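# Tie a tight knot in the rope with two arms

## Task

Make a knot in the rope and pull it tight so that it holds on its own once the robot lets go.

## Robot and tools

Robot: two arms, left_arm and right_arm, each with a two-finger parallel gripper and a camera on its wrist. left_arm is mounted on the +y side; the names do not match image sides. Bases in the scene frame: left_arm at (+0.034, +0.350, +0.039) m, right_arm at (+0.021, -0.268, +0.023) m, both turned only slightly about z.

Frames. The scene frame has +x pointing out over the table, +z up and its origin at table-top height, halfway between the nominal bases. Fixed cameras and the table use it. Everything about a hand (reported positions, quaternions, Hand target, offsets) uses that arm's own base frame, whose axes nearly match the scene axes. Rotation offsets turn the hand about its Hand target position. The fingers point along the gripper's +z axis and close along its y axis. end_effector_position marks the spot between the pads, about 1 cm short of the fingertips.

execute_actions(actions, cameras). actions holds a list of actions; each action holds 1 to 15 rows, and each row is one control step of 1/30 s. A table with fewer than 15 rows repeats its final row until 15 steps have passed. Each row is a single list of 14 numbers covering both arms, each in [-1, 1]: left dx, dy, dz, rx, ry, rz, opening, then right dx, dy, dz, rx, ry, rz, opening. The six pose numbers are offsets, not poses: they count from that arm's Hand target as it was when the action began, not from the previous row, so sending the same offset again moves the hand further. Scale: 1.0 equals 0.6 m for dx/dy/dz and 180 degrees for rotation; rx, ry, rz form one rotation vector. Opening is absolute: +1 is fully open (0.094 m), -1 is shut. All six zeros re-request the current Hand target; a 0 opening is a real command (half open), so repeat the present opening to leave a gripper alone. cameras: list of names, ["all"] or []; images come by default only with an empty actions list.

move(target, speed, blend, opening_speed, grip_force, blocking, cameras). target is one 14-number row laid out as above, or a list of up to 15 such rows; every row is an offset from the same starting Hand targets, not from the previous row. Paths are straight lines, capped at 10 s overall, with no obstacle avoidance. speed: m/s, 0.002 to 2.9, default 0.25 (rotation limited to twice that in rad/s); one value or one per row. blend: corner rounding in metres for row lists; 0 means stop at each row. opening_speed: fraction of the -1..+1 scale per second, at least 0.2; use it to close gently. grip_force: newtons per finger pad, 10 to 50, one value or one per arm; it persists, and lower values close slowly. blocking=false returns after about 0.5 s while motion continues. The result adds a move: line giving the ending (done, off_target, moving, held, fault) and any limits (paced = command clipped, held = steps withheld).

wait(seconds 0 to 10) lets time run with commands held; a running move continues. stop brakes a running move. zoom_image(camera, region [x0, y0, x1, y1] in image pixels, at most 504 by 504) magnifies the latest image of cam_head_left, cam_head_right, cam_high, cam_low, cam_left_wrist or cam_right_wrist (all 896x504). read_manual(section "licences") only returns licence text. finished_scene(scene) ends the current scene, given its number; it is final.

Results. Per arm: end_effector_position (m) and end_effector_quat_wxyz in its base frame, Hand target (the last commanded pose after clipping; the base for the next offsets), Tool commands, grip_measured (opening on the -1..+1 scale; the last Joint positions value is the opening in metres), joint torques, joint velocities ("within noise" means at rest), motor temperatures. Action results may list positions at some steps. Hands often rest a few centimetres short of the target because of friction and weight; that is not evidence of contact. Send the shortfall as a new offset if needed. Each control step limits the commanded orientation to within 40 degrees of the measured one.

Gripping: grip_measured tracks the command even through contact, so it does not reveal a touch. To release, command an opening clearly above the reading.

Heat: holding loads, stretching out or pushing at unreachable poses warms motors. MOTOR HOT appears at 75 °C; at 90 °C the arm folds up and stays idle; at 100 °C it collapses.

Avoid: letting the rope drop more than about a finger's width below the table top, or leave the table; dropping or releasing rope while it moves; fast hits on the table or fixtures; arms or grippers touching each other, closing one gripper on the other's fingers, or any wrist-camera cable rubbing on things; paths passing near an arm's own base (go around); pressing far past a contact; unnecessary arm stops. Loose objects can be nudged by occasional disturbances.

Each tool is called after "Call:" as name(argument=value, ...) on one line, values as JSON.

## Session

Call:
execute_actions(actions=[])

Scene clock: 0.00 s.
left_arm: end_effector_position=(+0.3954, +0.0488, +0.1126) grip_measured=+1.000 end_effector_quat_wxyz=(+0.607, -0.098, +0.787, +0.050) | right_arm: end_effector_position=(+0.3911, -0.0388, +0.1070) grip_measured=+1.000 end_effector_quat_wxyz=(+0.584, +0.097, +0.802, -0.077)
Joint positions: left_arm=[0.054 1.534 0.345 0.925 -0.146 -0.081 0.094] | right_arm=[0.012 1.499 0.36 0.818 0.249 0.072 0.094]
Joint velocities: within noise
Joint torques (N m): no reading
Motor temperatures (°C): left_arm=[29 36 33 31 31 31 29] | right_arm=[30 42 36 31 30 31 30]
Heat: left arm: 36 °C; right arm: 42 °C.
Hand target: left_arm +0.3957, +0.0489, +0.1127; +0.606, -0.098, +0.788, +0.050 | right_arm +0.3916, -0.0390, +0.1081; +0.584, +0.097, +0.802, -0.077
Tool commands: left_gripper/opening=+1.0 right_gripper/opening=+1.0
camera_calibration:
cam_left_wrist: T_world_to_cam=[[0.195727, -0.9802, 0.0299935, -0.0309013], [-0.6229, -0.147888, -0.768196, 0.377148], [0.757421, 0.131674, -0.639512, -0.141227], [0, 0, 0, 1]] pos_world=[0.347942, 0.0440819, 0.200334]
cam_right_wrist: T_world_to_cam=[[-0.245398, -0.969327, 0.0135978, 0.0580109], [-0.624685, 0.14739, -0.76684, 0.373242], [0.741315, -0.196676, -0.641694, -0.143542], [0, 0, 0, 1]] pos_world=[0.353805, -0.0270119, 0.193318]

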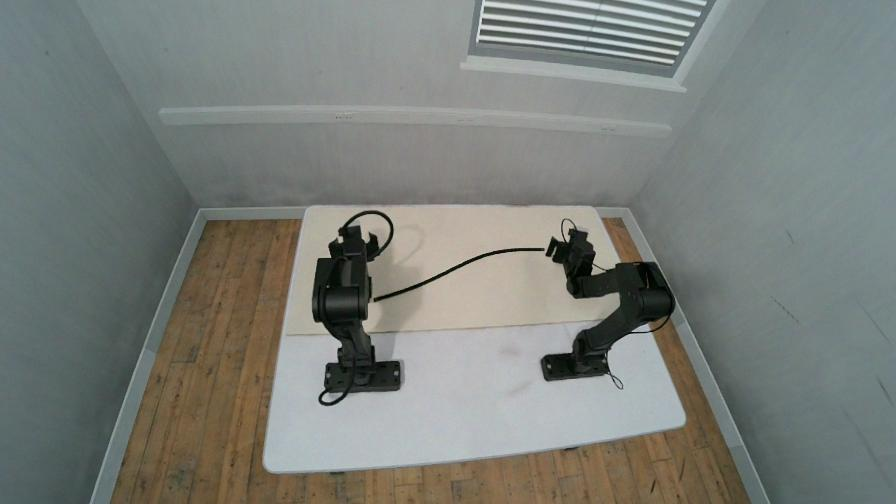

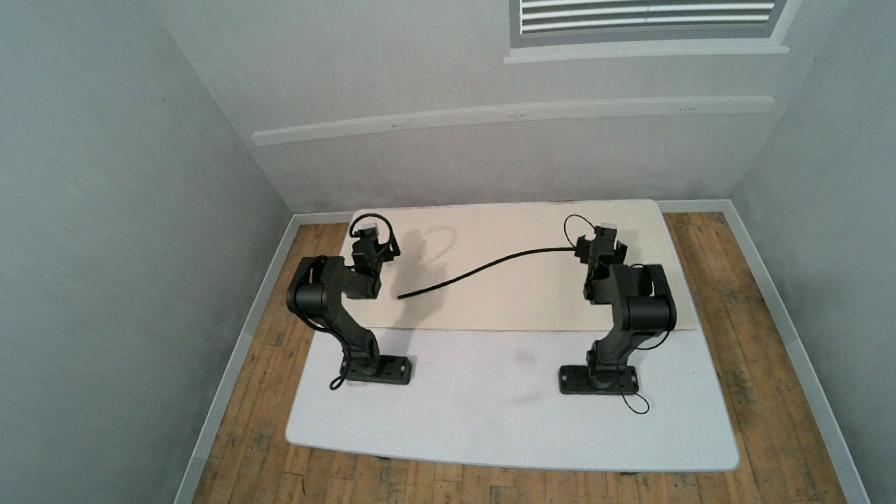

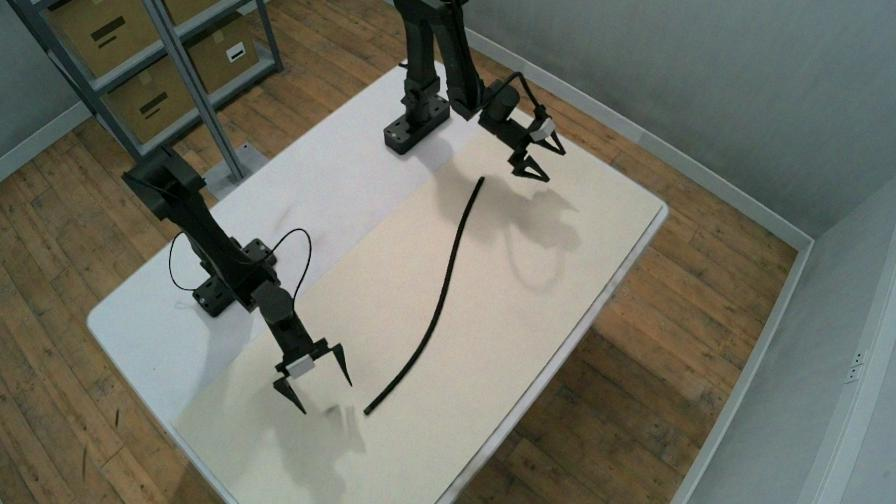

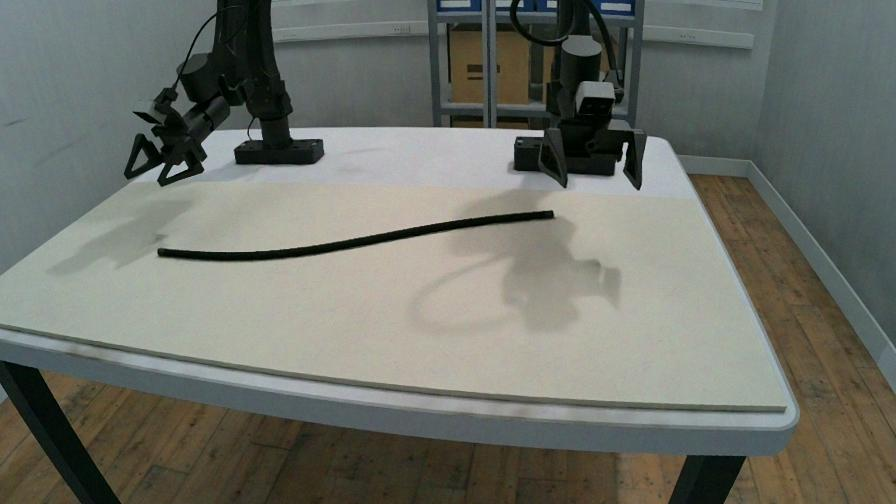

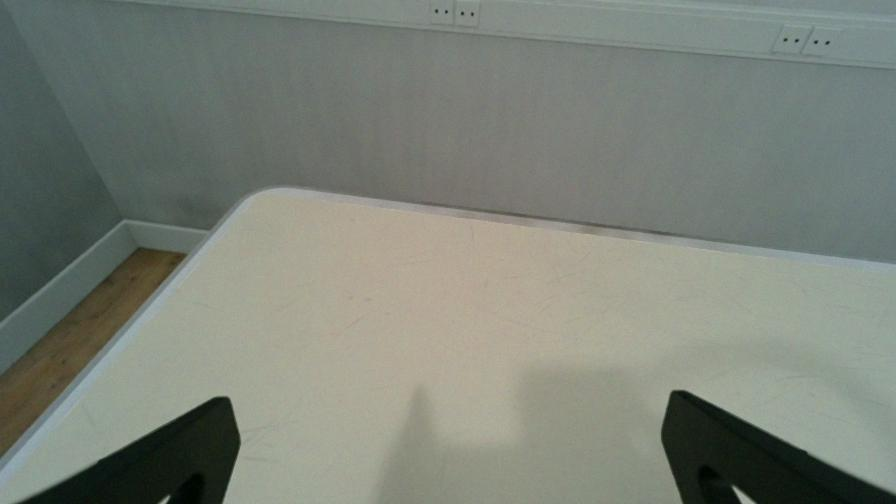

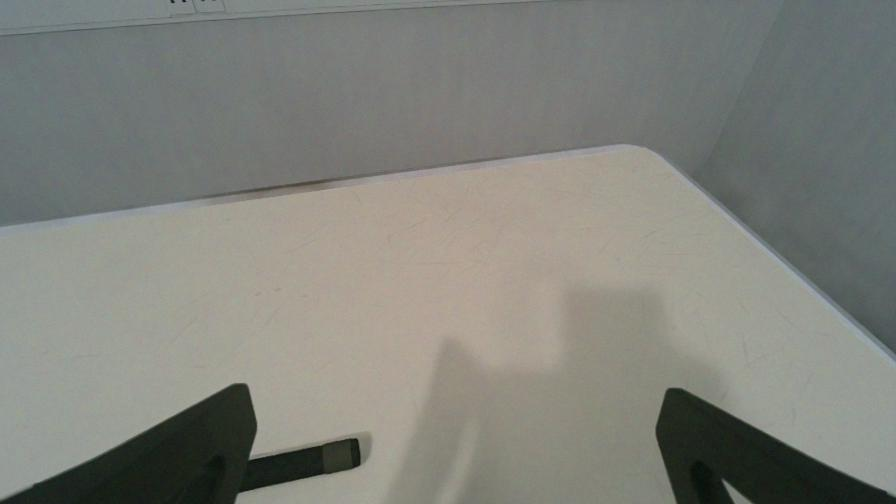

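Call:
move(target=[-0.2133,-0.13,-0.1217,-0.369,0.2611,0.402,-0.1,0.0773,0.1283,-0.0967,0.3682,0.2345,-0.4091,-0.1], speed=0.3, cameras=["cam_left_wrist","cam_right_wrist"])

Scene clock: 115.37 s.
left_arm: end_effector_position=(+0.2639, -0.0298, +0.0352) grip_measured=-0.098 end_effector_quat_wxyz=(-0.002, +0.761, -0.648, +0.003) | right_arm: end_effector_position=(+0.4372, +0.0406, +0.0559) grip_measured=-0.097 end_effector_quat_wxyz=(+0.007, +0.762, +0.647, +0.012)
Joint positions: left_arm=[-0.116 1.613 0.98 -0.931 0 -1.847 0.042] | right_arm=[0.09 2.227 1.902 -1.218 -0.002 1.822 0.042]
Joint torques (N m): left_arm=[0.49 -6.01 8.87 0.1 0 -0.06] | right_arm=[-0.46 -8.57 8.98 0.26 0.05 0.08]
Motor temperatures (°C): left_arm=[29 37 34 40 31 31 29] | right_arm=[30 41 39 38 30 31 30]
Heat: left arm: 40 °C; right arm: 41 °C.
Hand target: left_arm +0.2678, -0.0290, +0.0397; +0.000, +0.766, -0.643, +0.000 | right_arm +0.4380, +0.0380, +0.0501; +0.000, +0.766, +0.643, +0.000
Off the commanded pose: left_arm 0.006 m, 1 deg | right_arm 0.006 m, 2 deg.
move: done
camera_calibration:
cam_left_wrist: T_world_to_cam=[[0.989218, 0.14472, 0.0224393, -0.25549], [0.1219, -0.89859, 0.421517, -0.036557], [0.0811658, -0.414236, -0.906543, 0.0908529], [0, 0, 0, 1]] pos_world=[0.249818, 0.0417595, 0.103504]
cam_right_wrist: T_world_to_cam=[[-0.987103, 0.158294, -0.023899, 0.427509], [0.137142, 0.913152, 0.383857, -0.0772939], [0.0825857, 0.375628, -0.923083, 0.0855851], [0, 0, 0, 1]] pos_world=[0.425527, -0.0292393, 0.118889]
Images, in order (width x height): cam_left_wrist 896x504, cam_right_wrist 896x504.

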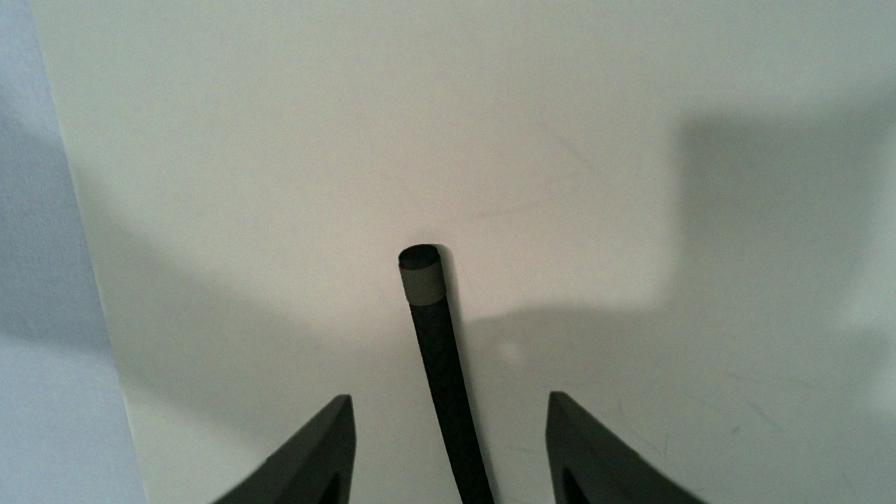

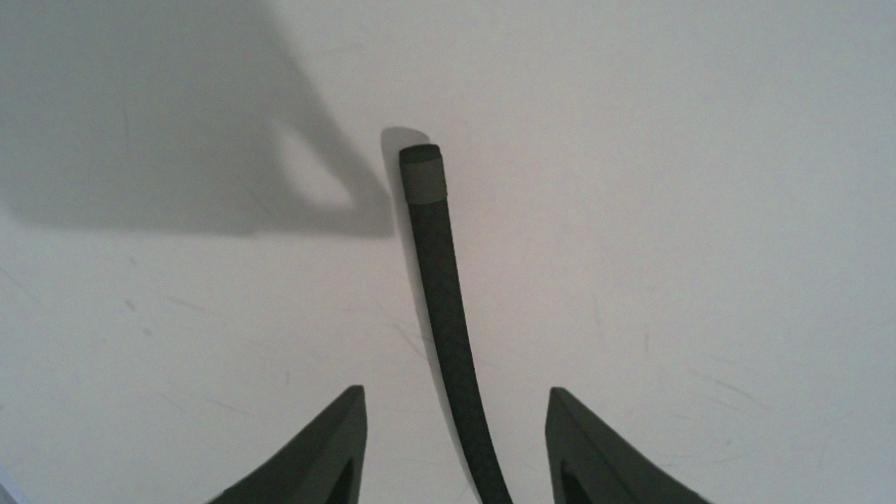

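Call:
move(target=[[-0.002,-0.045,-0.06,0,0,0,-0.1,0.0085,-0.022,-0.05,0,0,0,-0.1],[0.001,-0.045,-0.123,0,0,0,-1,0.0085,-0.023,-0.114,0,0,0,-1]], speed=[0.15,0.1], blend=[0.01,0], grip_force=30, opening_speed=1.5, cameras=["cam_left_wrist","cam_right_wrist"])

Scene clock: 134.97 s.
left_arm: end_effector_position=(+0.2767, -0.0580, -0.0225) grip_measured=-0.777 end_effector_quat_wxyz=(-0.005, +0.764, -0.645, +0.014) | right_arm: end_effector_position=(+0.4500, +0.0271, -0.0012) grip_measured=-0.750 end_effector_quat_wxyz=(+0.010, +0.766, +0.643, +0.017)
Joint positions: left_arm=[-0.208 1.77 0.896 -0.668 0.004 -1.946 0.01] | right_arm=[0.056 2.308 1.808 -1.032 -0.004 1.801 0.012]
Joint torques (N m): left_arm=[-0.05 -6.06 3.69 0.59 -0.05 -0.07] | right_arm=[-0.35 -9.31 5.05 0.65 0.02 0]
Heat: left arm: 37 °C; right arm: 42 °C.
Hand target: left_arm +0.2682, -0.0561, -0.0342; +0.000, +0.766, -0.643, +0.000 | right_arm +0.4429, +0.0241, -0.0184; +0.000, +0.766, +0.643, +0.000
Off the commanded pose: left_arm 0.014 m, 2 deg | right_arm 0.019 m, 2 deg.
grip_force (N): 30, 30
move: off_target (left_arm, right_arm); target 2's new opening was sent with right_arm's hand 0.018 m and 2 deg from that target
camera_calibration:
cam_left_wrist: T_world_to_cam=[[0.987415, 0.152475, 0.0419887, -0.26133], [0.119642, -0.893807, 0.432197, -0.0379998], [0.103429, -0.421734, -0.900801, 0.0194044], [0, 0, 0, 1]] pos_world=[0.26058, 0.0140653, 0.0448758]
cam_right_wrist: T_world_to_cam=[[-0.984902, 0.169583, -0.0347839, 0.439578], [0.143138, 0.910764, 0.387325, -0.0474197], [0.0973634, 0.376498, -0.921287, 0.0302138], [0, 0, 0, 1]] pos_world=[0.436787, -0.0427321, 0.0614926]
Images, in order (width x height): cam_left_wrist 896x504, cam_right_wrist 896x504.

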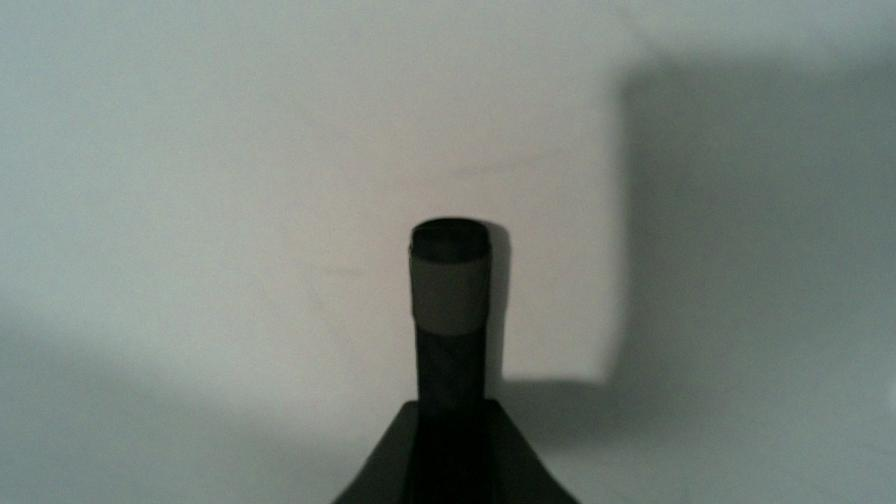

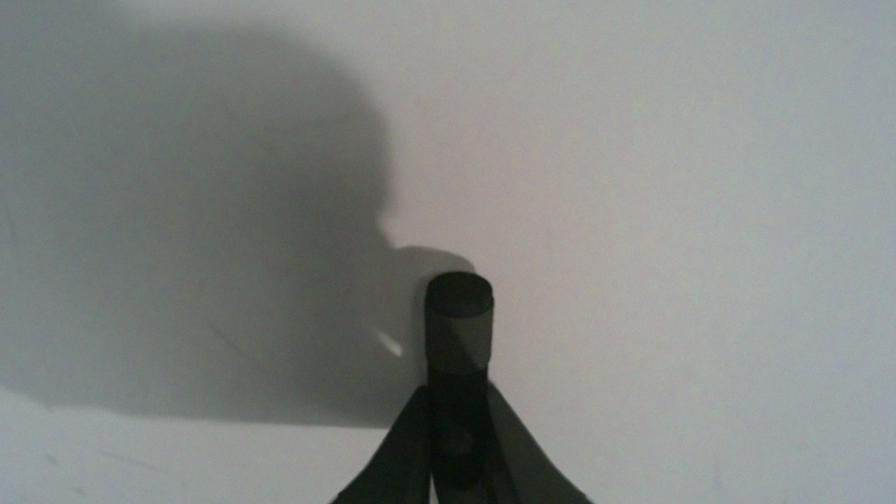

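Call:
move(target=[[0,0,0.067,0,0,0,-1,0,0,0.075,0,0,0,-1],[-0.07,-0.073,0.06,0,0,-0.09,-1,-0.223,-0.11,0.075,0,0,-0.06,-1]], speed=0.2, blend=[0.03,0], cameras=["cam_high","cam_low"])

Scene clock: 149.63 s.
left_arm: end_effector_position=(+0.2357, -0.1041, +0.0018) grip_measured=-0.780 end_effector_quat_wxyz=(+0.002, -0.669, +0.743, -0.009) | right_arm: end_effector_position=(+0.3134, -0.0403, +0.0245) grip_measured=-0.752 end_effector_quat_wxyz=(-0.006, +0.823, +0.568, -0.001)
Joint positions: left_arm=[-0.417 1.635 0.854 -0.772 0.005 -1.882 0.01] | right_arm=[-0.135 1.826 1.182 -0.937 -0.007 1.799 0.012]
Joint torques (N m): left_arm=[-0.13 -8.66 4.27 0.2 -0.06 0.03] | right_arm=[-0.2 -9.32 4.38 0.55 0.05 0]
Heat: left arm: 37 °C; right arm: 43 °C.
Hand target: left_arm +0.2263, -0.0999, +0.0018; +0.000, -0.668, +0.745, +0.000 | right_arm +0.3092, -0.0419, +0.0266; +0.000, +0.823, +0.568, +0.000
Off the commanded pose: left_arm 0.010 m, 1 deg | right_arm 0.005 m, 1 deg.
grip_force (N): 30, 30
move: done; blend cut to 0.0223 m at target 1
Images, in order (width x height): cam_high 896x504, cam_low 896x504.

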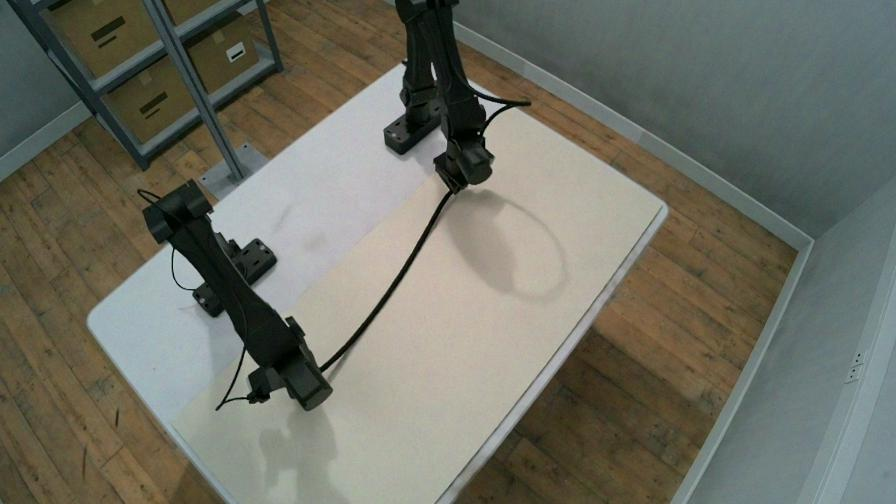

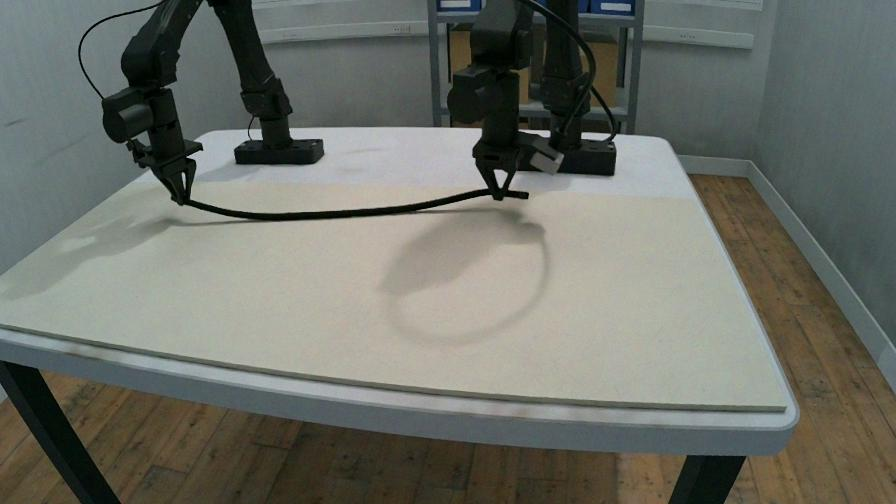

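Call:
move(target=[[0,0,-0.04,0,0,0,-1,0.152,0.153,0.017,0,0,0.283,-1],[0,0,-0.04,0,0,0,-1,0.218,0.353,0.017,0,0,0.617,-1],[0,0,-0.04,0,0,0,-1,0.152,0.55,0.017,0,0,-0.94,-1],[0,0,-0.04,0,0,0,-1,0.018,0.6,0.017,0,0,-0.661,-1]], speed=0.15, blend=[0.03,0.03,0.03,0], cameras=["cam_high","cam_low","cam_right_wrist"])

Scene clock: 174.63 s.
left_arm: end_effector_position=(+0.2334, -0.1031, -0.0144) grip_measured=-0.780 end_effector_quat_wxyz=(+0.003, -0.669, +0.743, -0.012) | right_arm: end_effector_position=(+0.4100, +0.2558, +0.0449) grip_measured=-0.752 end_effector_quat_wxyz=(+0.009, -0.495, +0.869, +0.002)
Joint positions: left_arm=[-0.417 1.659 0.804 -0.691 0.005 -1.882 0.01] | right_arm=[0.555 2.471 2.281 -1.362 -0.003 -0.482 0.012]
Joint torques (N m): left_arm=[-0.16 -5.82 4.04 0.47 -0.06 0.02] | right_arm=[0.43 -9.84 9.05 0.34 0.03 -0.02]
Motor temperatures (°C): left_arm=[29 37 33 35 31 31 30] | right_arm=[30 44 39 35 30 31 30]
Heat: left arm: 37 °C; right arm: 44 °C.
Hand target: left_arm +0.2263, -0.0999, -0.0221; +0.000, -0.668, +0.745, +0.000 | right_arm +0.4103, +0.2585, +0.0368; +0.000, -0.500, +0.866, +0.000 (not the last commanded pose)
Off the commanded pose: left_arm 0.011 m, 1 deg | right_arm 0.110 m, 71 deg.
grip_force (N): 30, 30
move: off_target (left_arm, right_arm; path cut at 10 s); path passed 2 of 4 targets
camera_calibration:
cam_right_wrist: T_world_to_cam=[[0.862223, -0.506457, 0.00850614, -0.223326], [-0.475293, -0.803134, 0.359266, 0.42536], [-0.175121, -0.313811, -0.933196, 0.279321], [0, 0, 0, 1]] pos_world=[0.443643, 0.31617, 0.109743]
Images, in order (width x height): cam_high 896x504, cam_low 896x504, cam_right_wrist 896x504.

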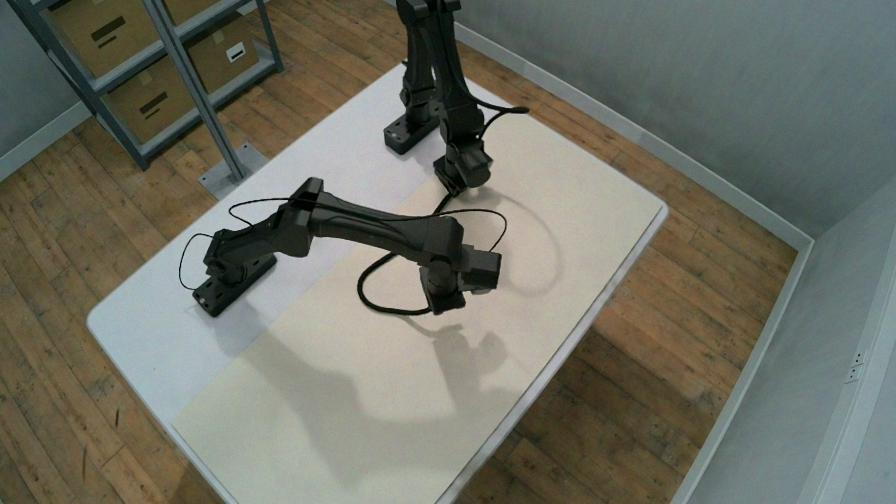

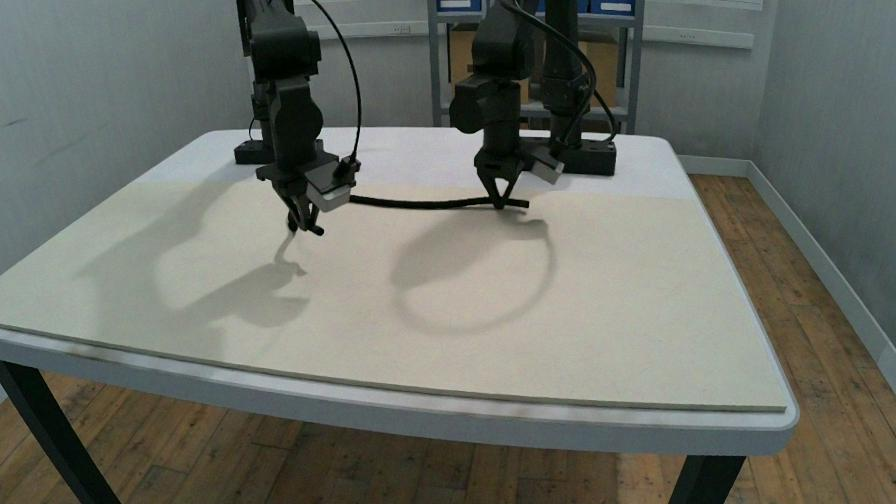

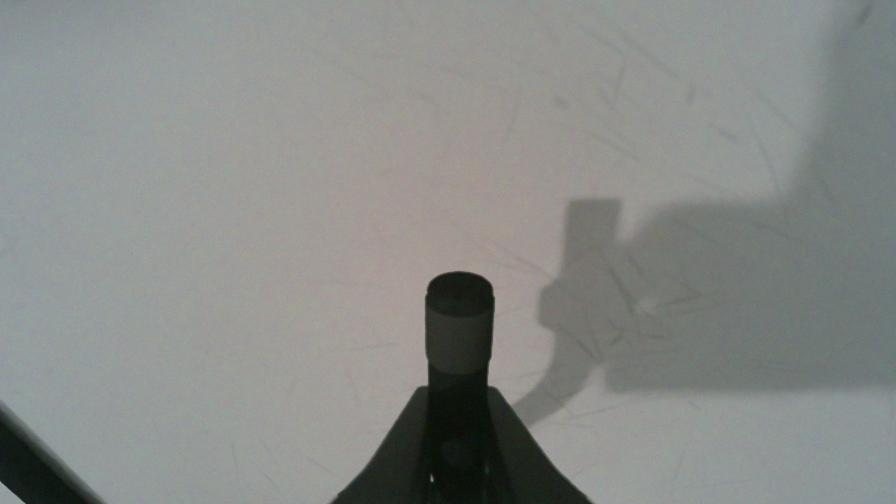

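Call:
move(target=[[0.083,0,0,0,0,0,-1,-0.183,0.1,0,0,0,0.389,-1],[0.083,0,0,0,0,0,-1,-0.383,0.05,0,0,0,0.5,-1]], speed=0.25, blend=[0.03,0], cameras=["cam_high","cam_low","cam_right_wrist"])

Scene clock: 192.67 s.
left_arm: end_effector_position=(+0.2582, -0.1008, -0.0210) grip_measured=-0.780 end_effector_quat_wxyz=(-0.019, -0.665, +0.747, +0.011) | right_arm: end_effector_position=(+0.1835, +0.2910, +0.0331) grip_measured=-0.752 end_effector_quat_wxyz=(+0.007, +0.965, -0.262, +0.000)
Joint positions: left_arm=[-0.36 1.804 0.946 -0.75 0.025 -1.814 0.01] | right_arm=[1.008 1.916 1.339 -1.006 0.005 -1.603 0.012]
Joint torques (N m): left_arm=[0.83 -6.34 7.86 0.56 -0.27 0.02] | right_arm=[0.12 -10.48 4.41 0.53 -0.04 -0.06]
Heat: left arm: 36 °C; right arm: 45 °C.
Hand target: left_arm +0.2760, -0.0999, -0.0222; +0.000, -0.668, +0.745, +0.000 | right_arm +0.1804, +0.2886, +0.0368; +0.000, +0.966, -0.258, +0.000
Off the commanded pose: left_arm 0.018 m, 3 deg | right_arm 0.005 m, 1 deg.
grip_force (N): 30, 30
move: off_target (left_arm)
camera_calibration:
cam_right_wrist: T_world_to_cam=[[0.503352, 0.864013, -0.010829, -0.342452], [0.801287, -0.462046, 0.380069, 0.016076], [0.323381, -0.199985, -0.924895, 0.114829], [0, 0, 0, 1]] pos_world=[0.122359, 0.326275, 0.0963862]
Images, in order (width x height): cam_high 896x504, cam_low 896x504, cam_right_wrist 896x504.

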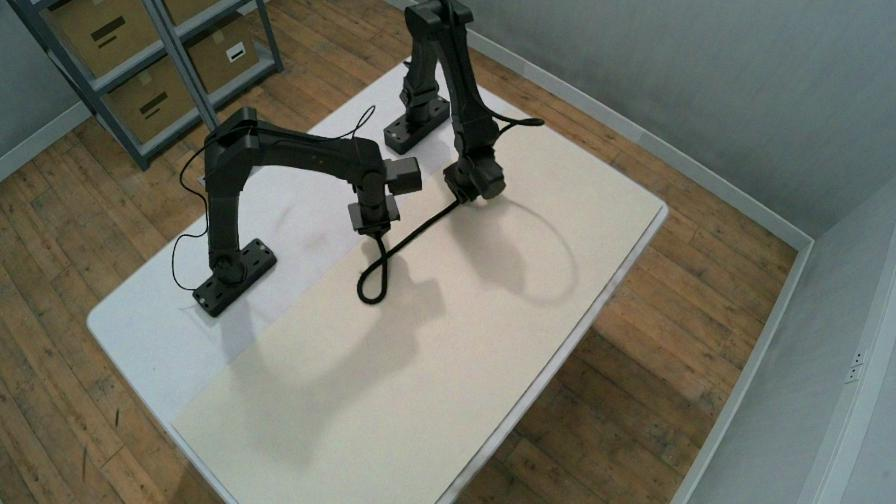

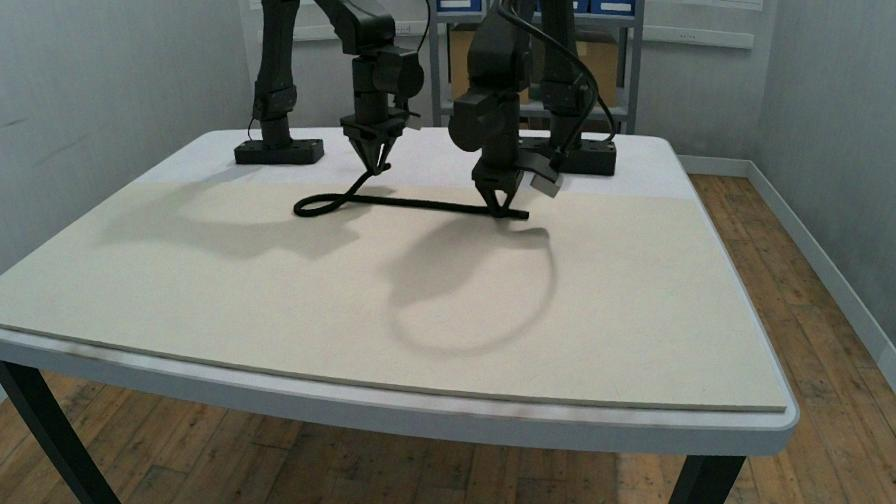

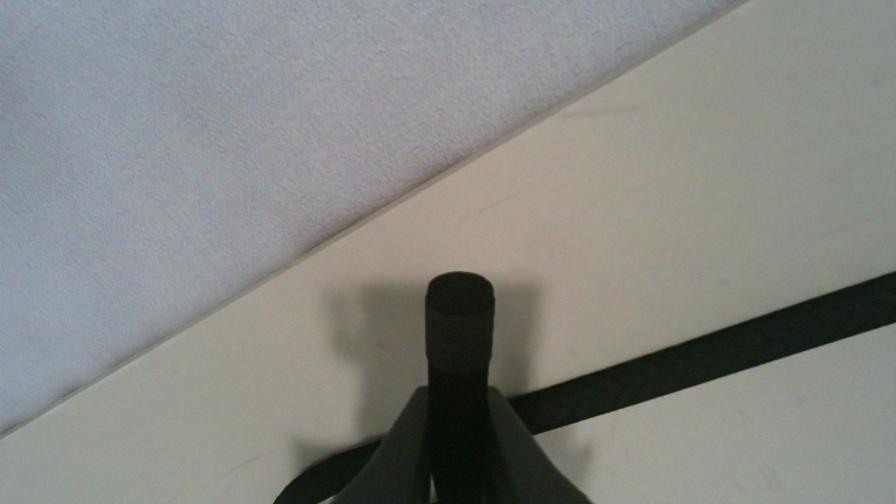

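Call:
move(target=[[0,-0.05,0,0,0,0,-1,-0.05,0.0,-0.03,0,0,0,-1],[0,-0.05,0,0,0,0,-1,-0.05,0.0,-0.09,0,0,0,-0.5],[0,-0.05,0,0,0,0,-1,-0.05,0.0,0.04,0,0,0,-0.5]], speed=0.2, blend=[0.02,0,0], cameras=["cam_high","cam_right_wrist"])

Scene clock: 217.33 s.
left_arm: end_effector_position=(+0.2650, -0.1237, -0.0198) grip_measured=-0.780 end_effector_quat_wxyz=(-0.008, -0.667, +0.745, +0.011) | right_arm: end_effector_position=(+0.1510, +0.2861, +0.0519) grip_measured=-0.503 end_effector_quat_wxyz=(+0.006, +0.966, -0.257, +0.002)
Joint positions: left_arm=[-0.437 1.842 1.003 -0.757 0.006 -1.896 0.01] | right_arm=[1.086 1.819 1.288 -1.051 0.006 -1.536 0.023]
Joint torques (N m): left_arm=[-0.42 -6.79 7.45 0.55 -0.07 -0.07] | right_arm=[0.1 -8.54 7.82 0.23 -0.05 0.07]
Heat: left arm: 37 °C; right arm: 46 °C.
Hand target: left_arm +0.2761, -0.1299, -0.0222; +0.000, -0.668, +0.745, +0.000 | right_arm +0.1505, +0.2886, +0.0609; +0.000, +0.966, -0.258, +0.000
Off the commanded pose: left_arm 0.013 m, 1 deg | right_arm 0.009 m, 1 deg.
grip_force (N): 30, 30
move: off_target (left_arm); blend cut to 0.0175 m at target 1; target 2's new opening was sent with right_arm's hand 0.012 m and 0 deg from that target
camera_calibration:
cam_right_wrist: T_world_to_cam=[[0.494342, 0.869226, -0.00849255, -0.321832], [0.804861, -0.454003, 0.382204, 0.0297498], [0.328366, -0.195775, -0.924039, 0.13971], [0, 0, 0, 1]] pos_world=[0.089275, 0.320603, 0.114993]
Images, in order (width x height): cam_high 896x504, cam_right_wrist 896x504.

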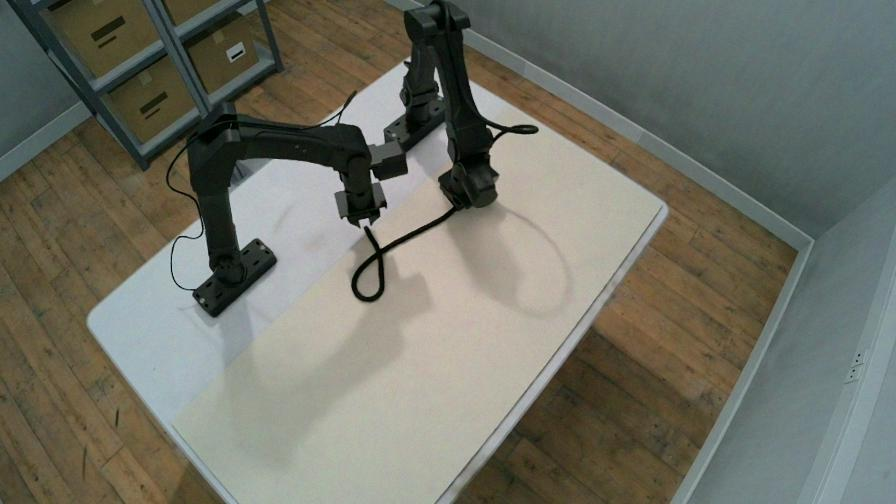

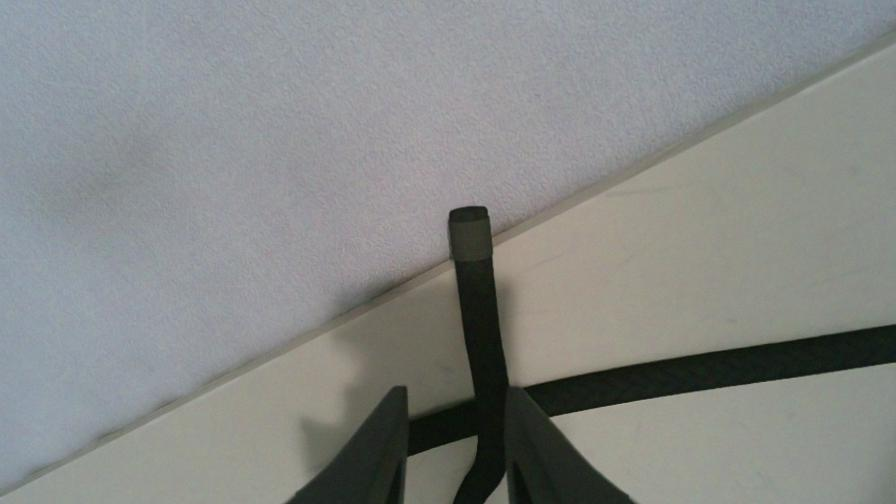

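Call:
move(target=[[0,-0.05,0,0,0,0,-1,-0.006,0.016,0.03,0,0,-0.5,-0.4],[0,-0.05,0,0,0,0,-1,-0.006,0.016,0.0,0,0,-0.972,-0.4],[0,-0.05,0,0,0,0,-1,-0.006,0.016,-0.131,0,0,-0.972,-0.4]], speed=[0.5,0.5,0.15], blend=[0.02,0,0], cameras=["cam_high","cam_right_wrist"])

Scene clock: 248.77 s.
left_arm: end_effector_position=(+0.2706, -0.1517, -0.0196) grip_measured=-0.780 end_effector_quat_wxyz=(+0.000, -0.669, +0.744, +0.005) | right_arm: end_effector_position=(+0.1480, +0.2956, -0.0066) grip_measured=-0.403 end_effector_quat_wxyz=(-0.005, +0.218, +0.976, -0.002)
Joint positions: left_arm=[-0.516 1.886 1.064 -0.757 -0.003 -1.981 0.01] | right_arm=[1.099 1.925 1.179 -0.83 -0.009 1.538 0.028]
Joint torques (N m): left_arm=[-0.87 -7.1 7.72 0.41 0.03 -0.07] | right_arm=[0.83 -6.53 4.46 0.96 0.07 0.11]
Heat: left arm: 36 °C; right arm: 43 °C.
Hand target: left_arm +0.2761, -0.1599, -0.0222; +0.000, -0.668, +0.745, +0.000 | right_arm +0.1468, +0.2981, -0.0177; -0.001, +0.215, +0.977, +0.000
Off the commanded pose: left_arm 0.010 m, 1 deg | right_arm 0.011 m, 1 deg.
grip_force (N): 30, 30
move: off_target (right_arm)
camera_calibration:
cam_right_wrist: T_world_to_cam=[[-0.422052, -0.906539, 0.00765277, 0.331501], [-0.835545, 0.392247, 0.384717, 0.0514311], [-0.351763, 0.155976, -0.923003, 0.0851935], [0, 0, 0, 1]] pos_world=[0.212851, 0.267057, 0.0563105]
Images, in order (width x height): cam_high 896x504, cam_right_wrist 896x504.

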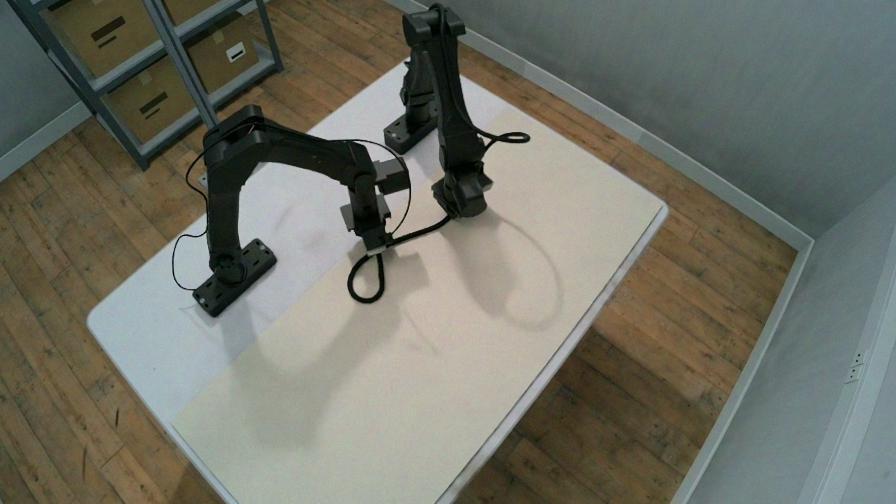

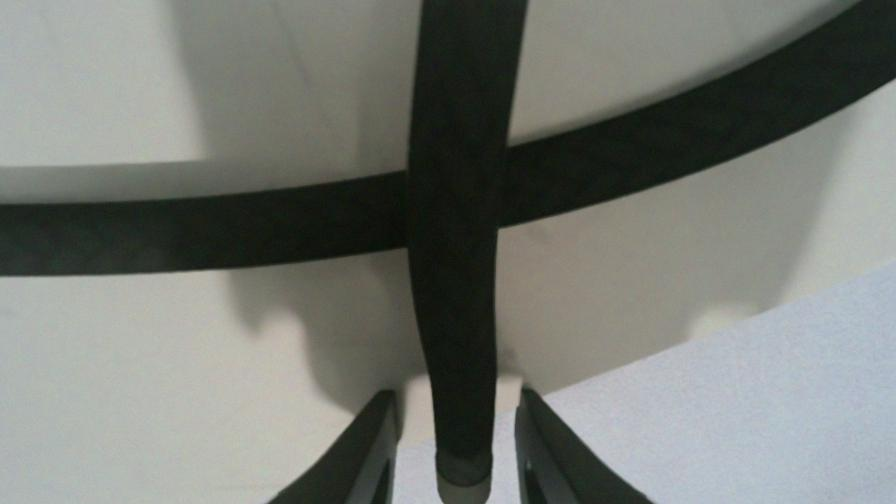

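Call:
move(target=[[0,0,0,0,0,0,-1,0.009,-0.004,-0.005,0,0,0,-1],[0,0,0,0,0,0,-1,0.009,-0.004,0.06,0,0,0,-1],[0,0,0,0,0,0,-1,-0.045,0.015,0.06,0,0,0,-1]], speed=[0.1,0.15,0.15], opening_speed=1.5, cameras=["cam_high","cam_right_wrist"])

Scene clock: 263.33 s.
left_arm: end_effector_position=(+0.2706, -0.1517, -0.0196) grip_measured=-0.780 end_effector_quat_wxyz=(+0.000, -0.669, +0.744, +0.005) | right_arm: end_effector_position=(+0.1165, +0.3043, +0.0057) grip_measured=-0.748 end_effector_quat_wxyz=(-0.007, +0.212, +0.977, -0.011)
Joint positions: left_arm=[-0.516 1.886 1.064 -0.757 -0.003 -1.981 0.01] | right_arm=[1.196 1.904 1.204 -0.896 -0.011 1.623 0.012]
Joint torques (N m): left_arm=[-0.88 -7.12 7.69 0.41 0.02 -0.08] | right_arm=[-0.08 -10.1 7.08 0.2 0.09 0.11]
Heat: left arm: 36 °C; right arm: 42 °C.
Hand target: left_arm +0.2761, -0.1599, -0.0222; +0.000, -0.668, +0.745, +0.000 | right_arm +0.1199, +0.3071, +0.0183; -0.001, +0.216, +0.976, +0.000
Off the commanded pose: left_arm 0.010 m, 1 deg | right_arm 0.013 m, 2 deg.
grip_force (N): 30, 30
move: off_target (right_arm)
camera_calibration:
cam_right_wrist: T_world_to_cam=[[-0.410811, -0.911305, 0.0275213, 0.326022], [-0.836948, 0.38892, 0.385045, 0.0181314], [-0.361597, 0.135147, -0.922487, 0.0915779], [0, 0, 0, 1]] pos_world=[0.182223, 0.277678, 0.0685255]
Images, in order (width x height): cam_high 896x504, cam_right_wrist 896x504.

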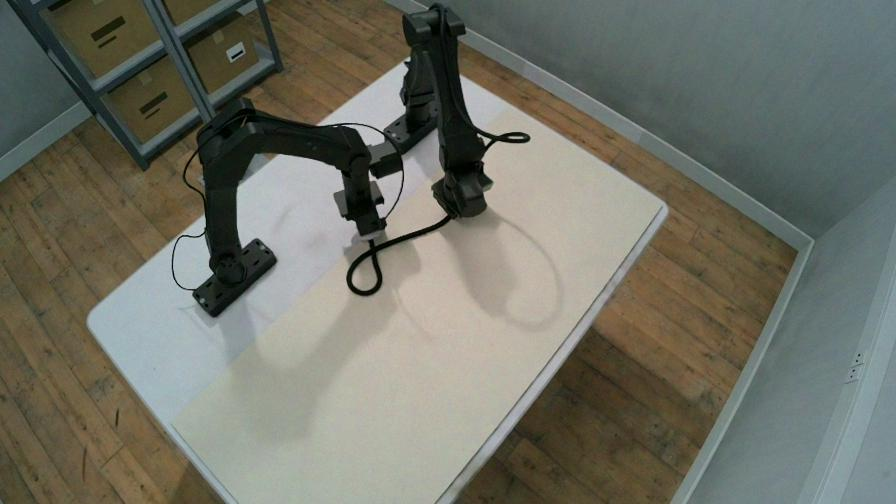

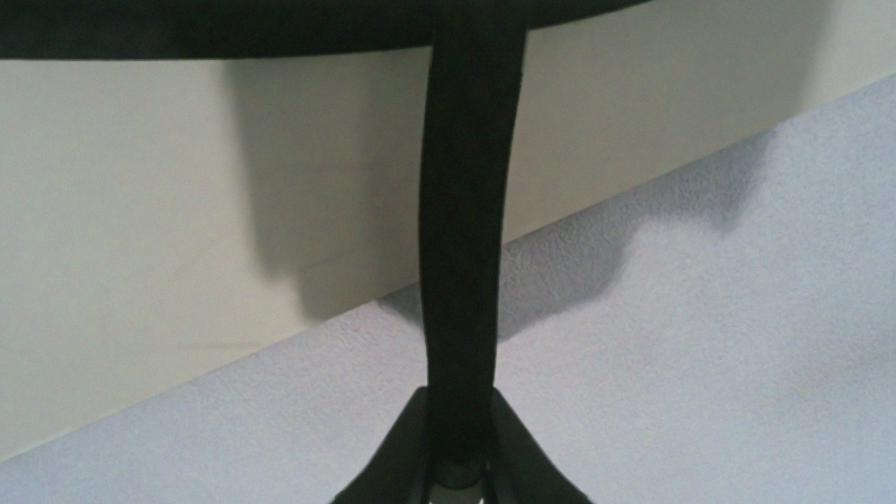

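Call:
move(target=[[0,0,0,0,0,0,-1,-0.01,-0.09,0.01,0,0,0.45,-1],[0,0,0,0,0,0,-1,0.069,-0.137,-0.01,0,0,0.917,-1],[0,0,0,0,0,0,-1,0.069,-0.137,-0.057,0,0,0.917,-1]], speed=[0.3,0.3,0.1], blend=[0.02,0.01,0], cameras=["cam_high","cam_right_wrist","cam_low"])

Scene clock: 281.93 s.
left_arm: end_effector_position=(+0.2706, -0.1517, -0.0196) grip_measured=-0.780 end_effector_quat_wxyz=(+0.000, -0.669, +0.744, +0.005) | right_arm: end_effector_position=(+0.1633, +0.2299, -0.0052) grip_measured=-0.748 end_effector_quat_wxyz=(-0.009, +0.940, -0.340, +0.006)
Joint positions: left_arm=[-0.516 1.886 1.064 -0.757 -0.003 -1.981 0.01] | right_arm=[0.954 1.735 0.936 -0.751 0.007 -1.494 0.012]
Joint torques (N m): left_arm=[-0.88 -7.12 7.69 0.41 0.03 -0.08] | right_arm=[-0.62 -4.85 4.08 0.77 -0.05 -0.05]
Heat: left arm: 36 °C; right arm: 43 °C.
Hand target: left_arm +0.2761, -0.1599, -0.0222; +0.000, -0.668, +0.745, +0.000 | right_arm +0.1612, +0.2248, -0.0160; +0.000, +0.940, -0.341, +0.001
Off the commanded pose: left_arm 0.010 m, 1 deg | right_arm 0.012 m, 1 deg.
grip_force (N): 30, 30
move: off_target (right_arm)
camera_calibration:
cam_right_wrist: T_world_to_cam=[[0.6369, 0.770591, 0.02341, -0.280015], [0.707029, -0.595932, 0.380755, 0.0647323], [0.307357, -0.225951, -0.92438, 0.0823285], [0, 0, 0, 1]] pos_world=[0.107269, 0.272955, 0.0580108]
Images, in order (width x height): cam_high 896x504, cam_low 896x504, cam_right_wrist 896x504.

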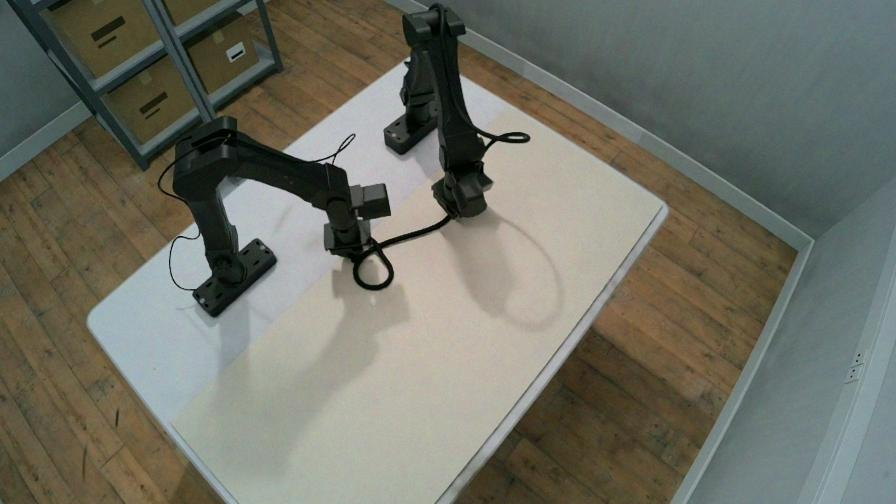

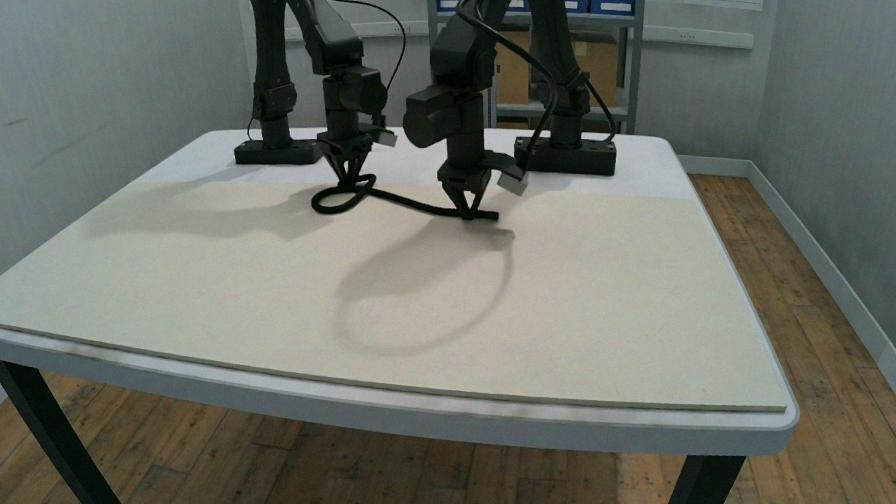

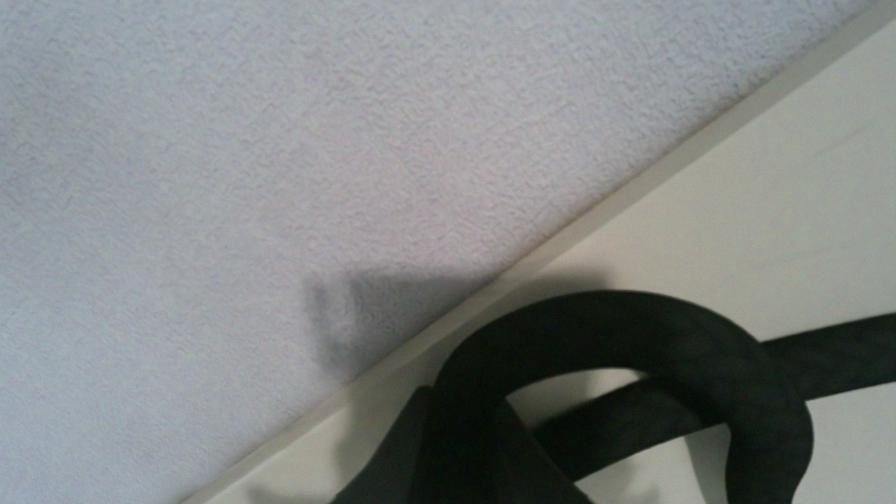

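Call:
zoom_image(camera="cam_high", region=[310, 200, 430, 310])

Call:
zoom_image(camera="cam_low", region=[290, 150, 410, 230])

Scaled by 4.200.

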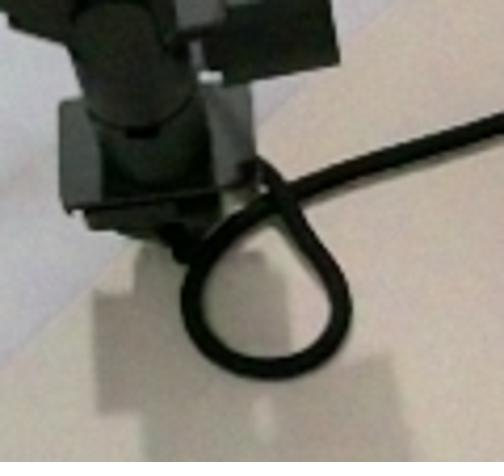

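Scaled by 4.200.

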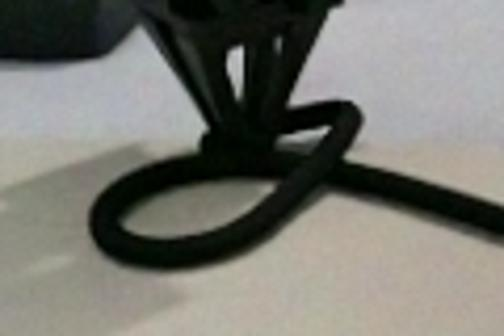

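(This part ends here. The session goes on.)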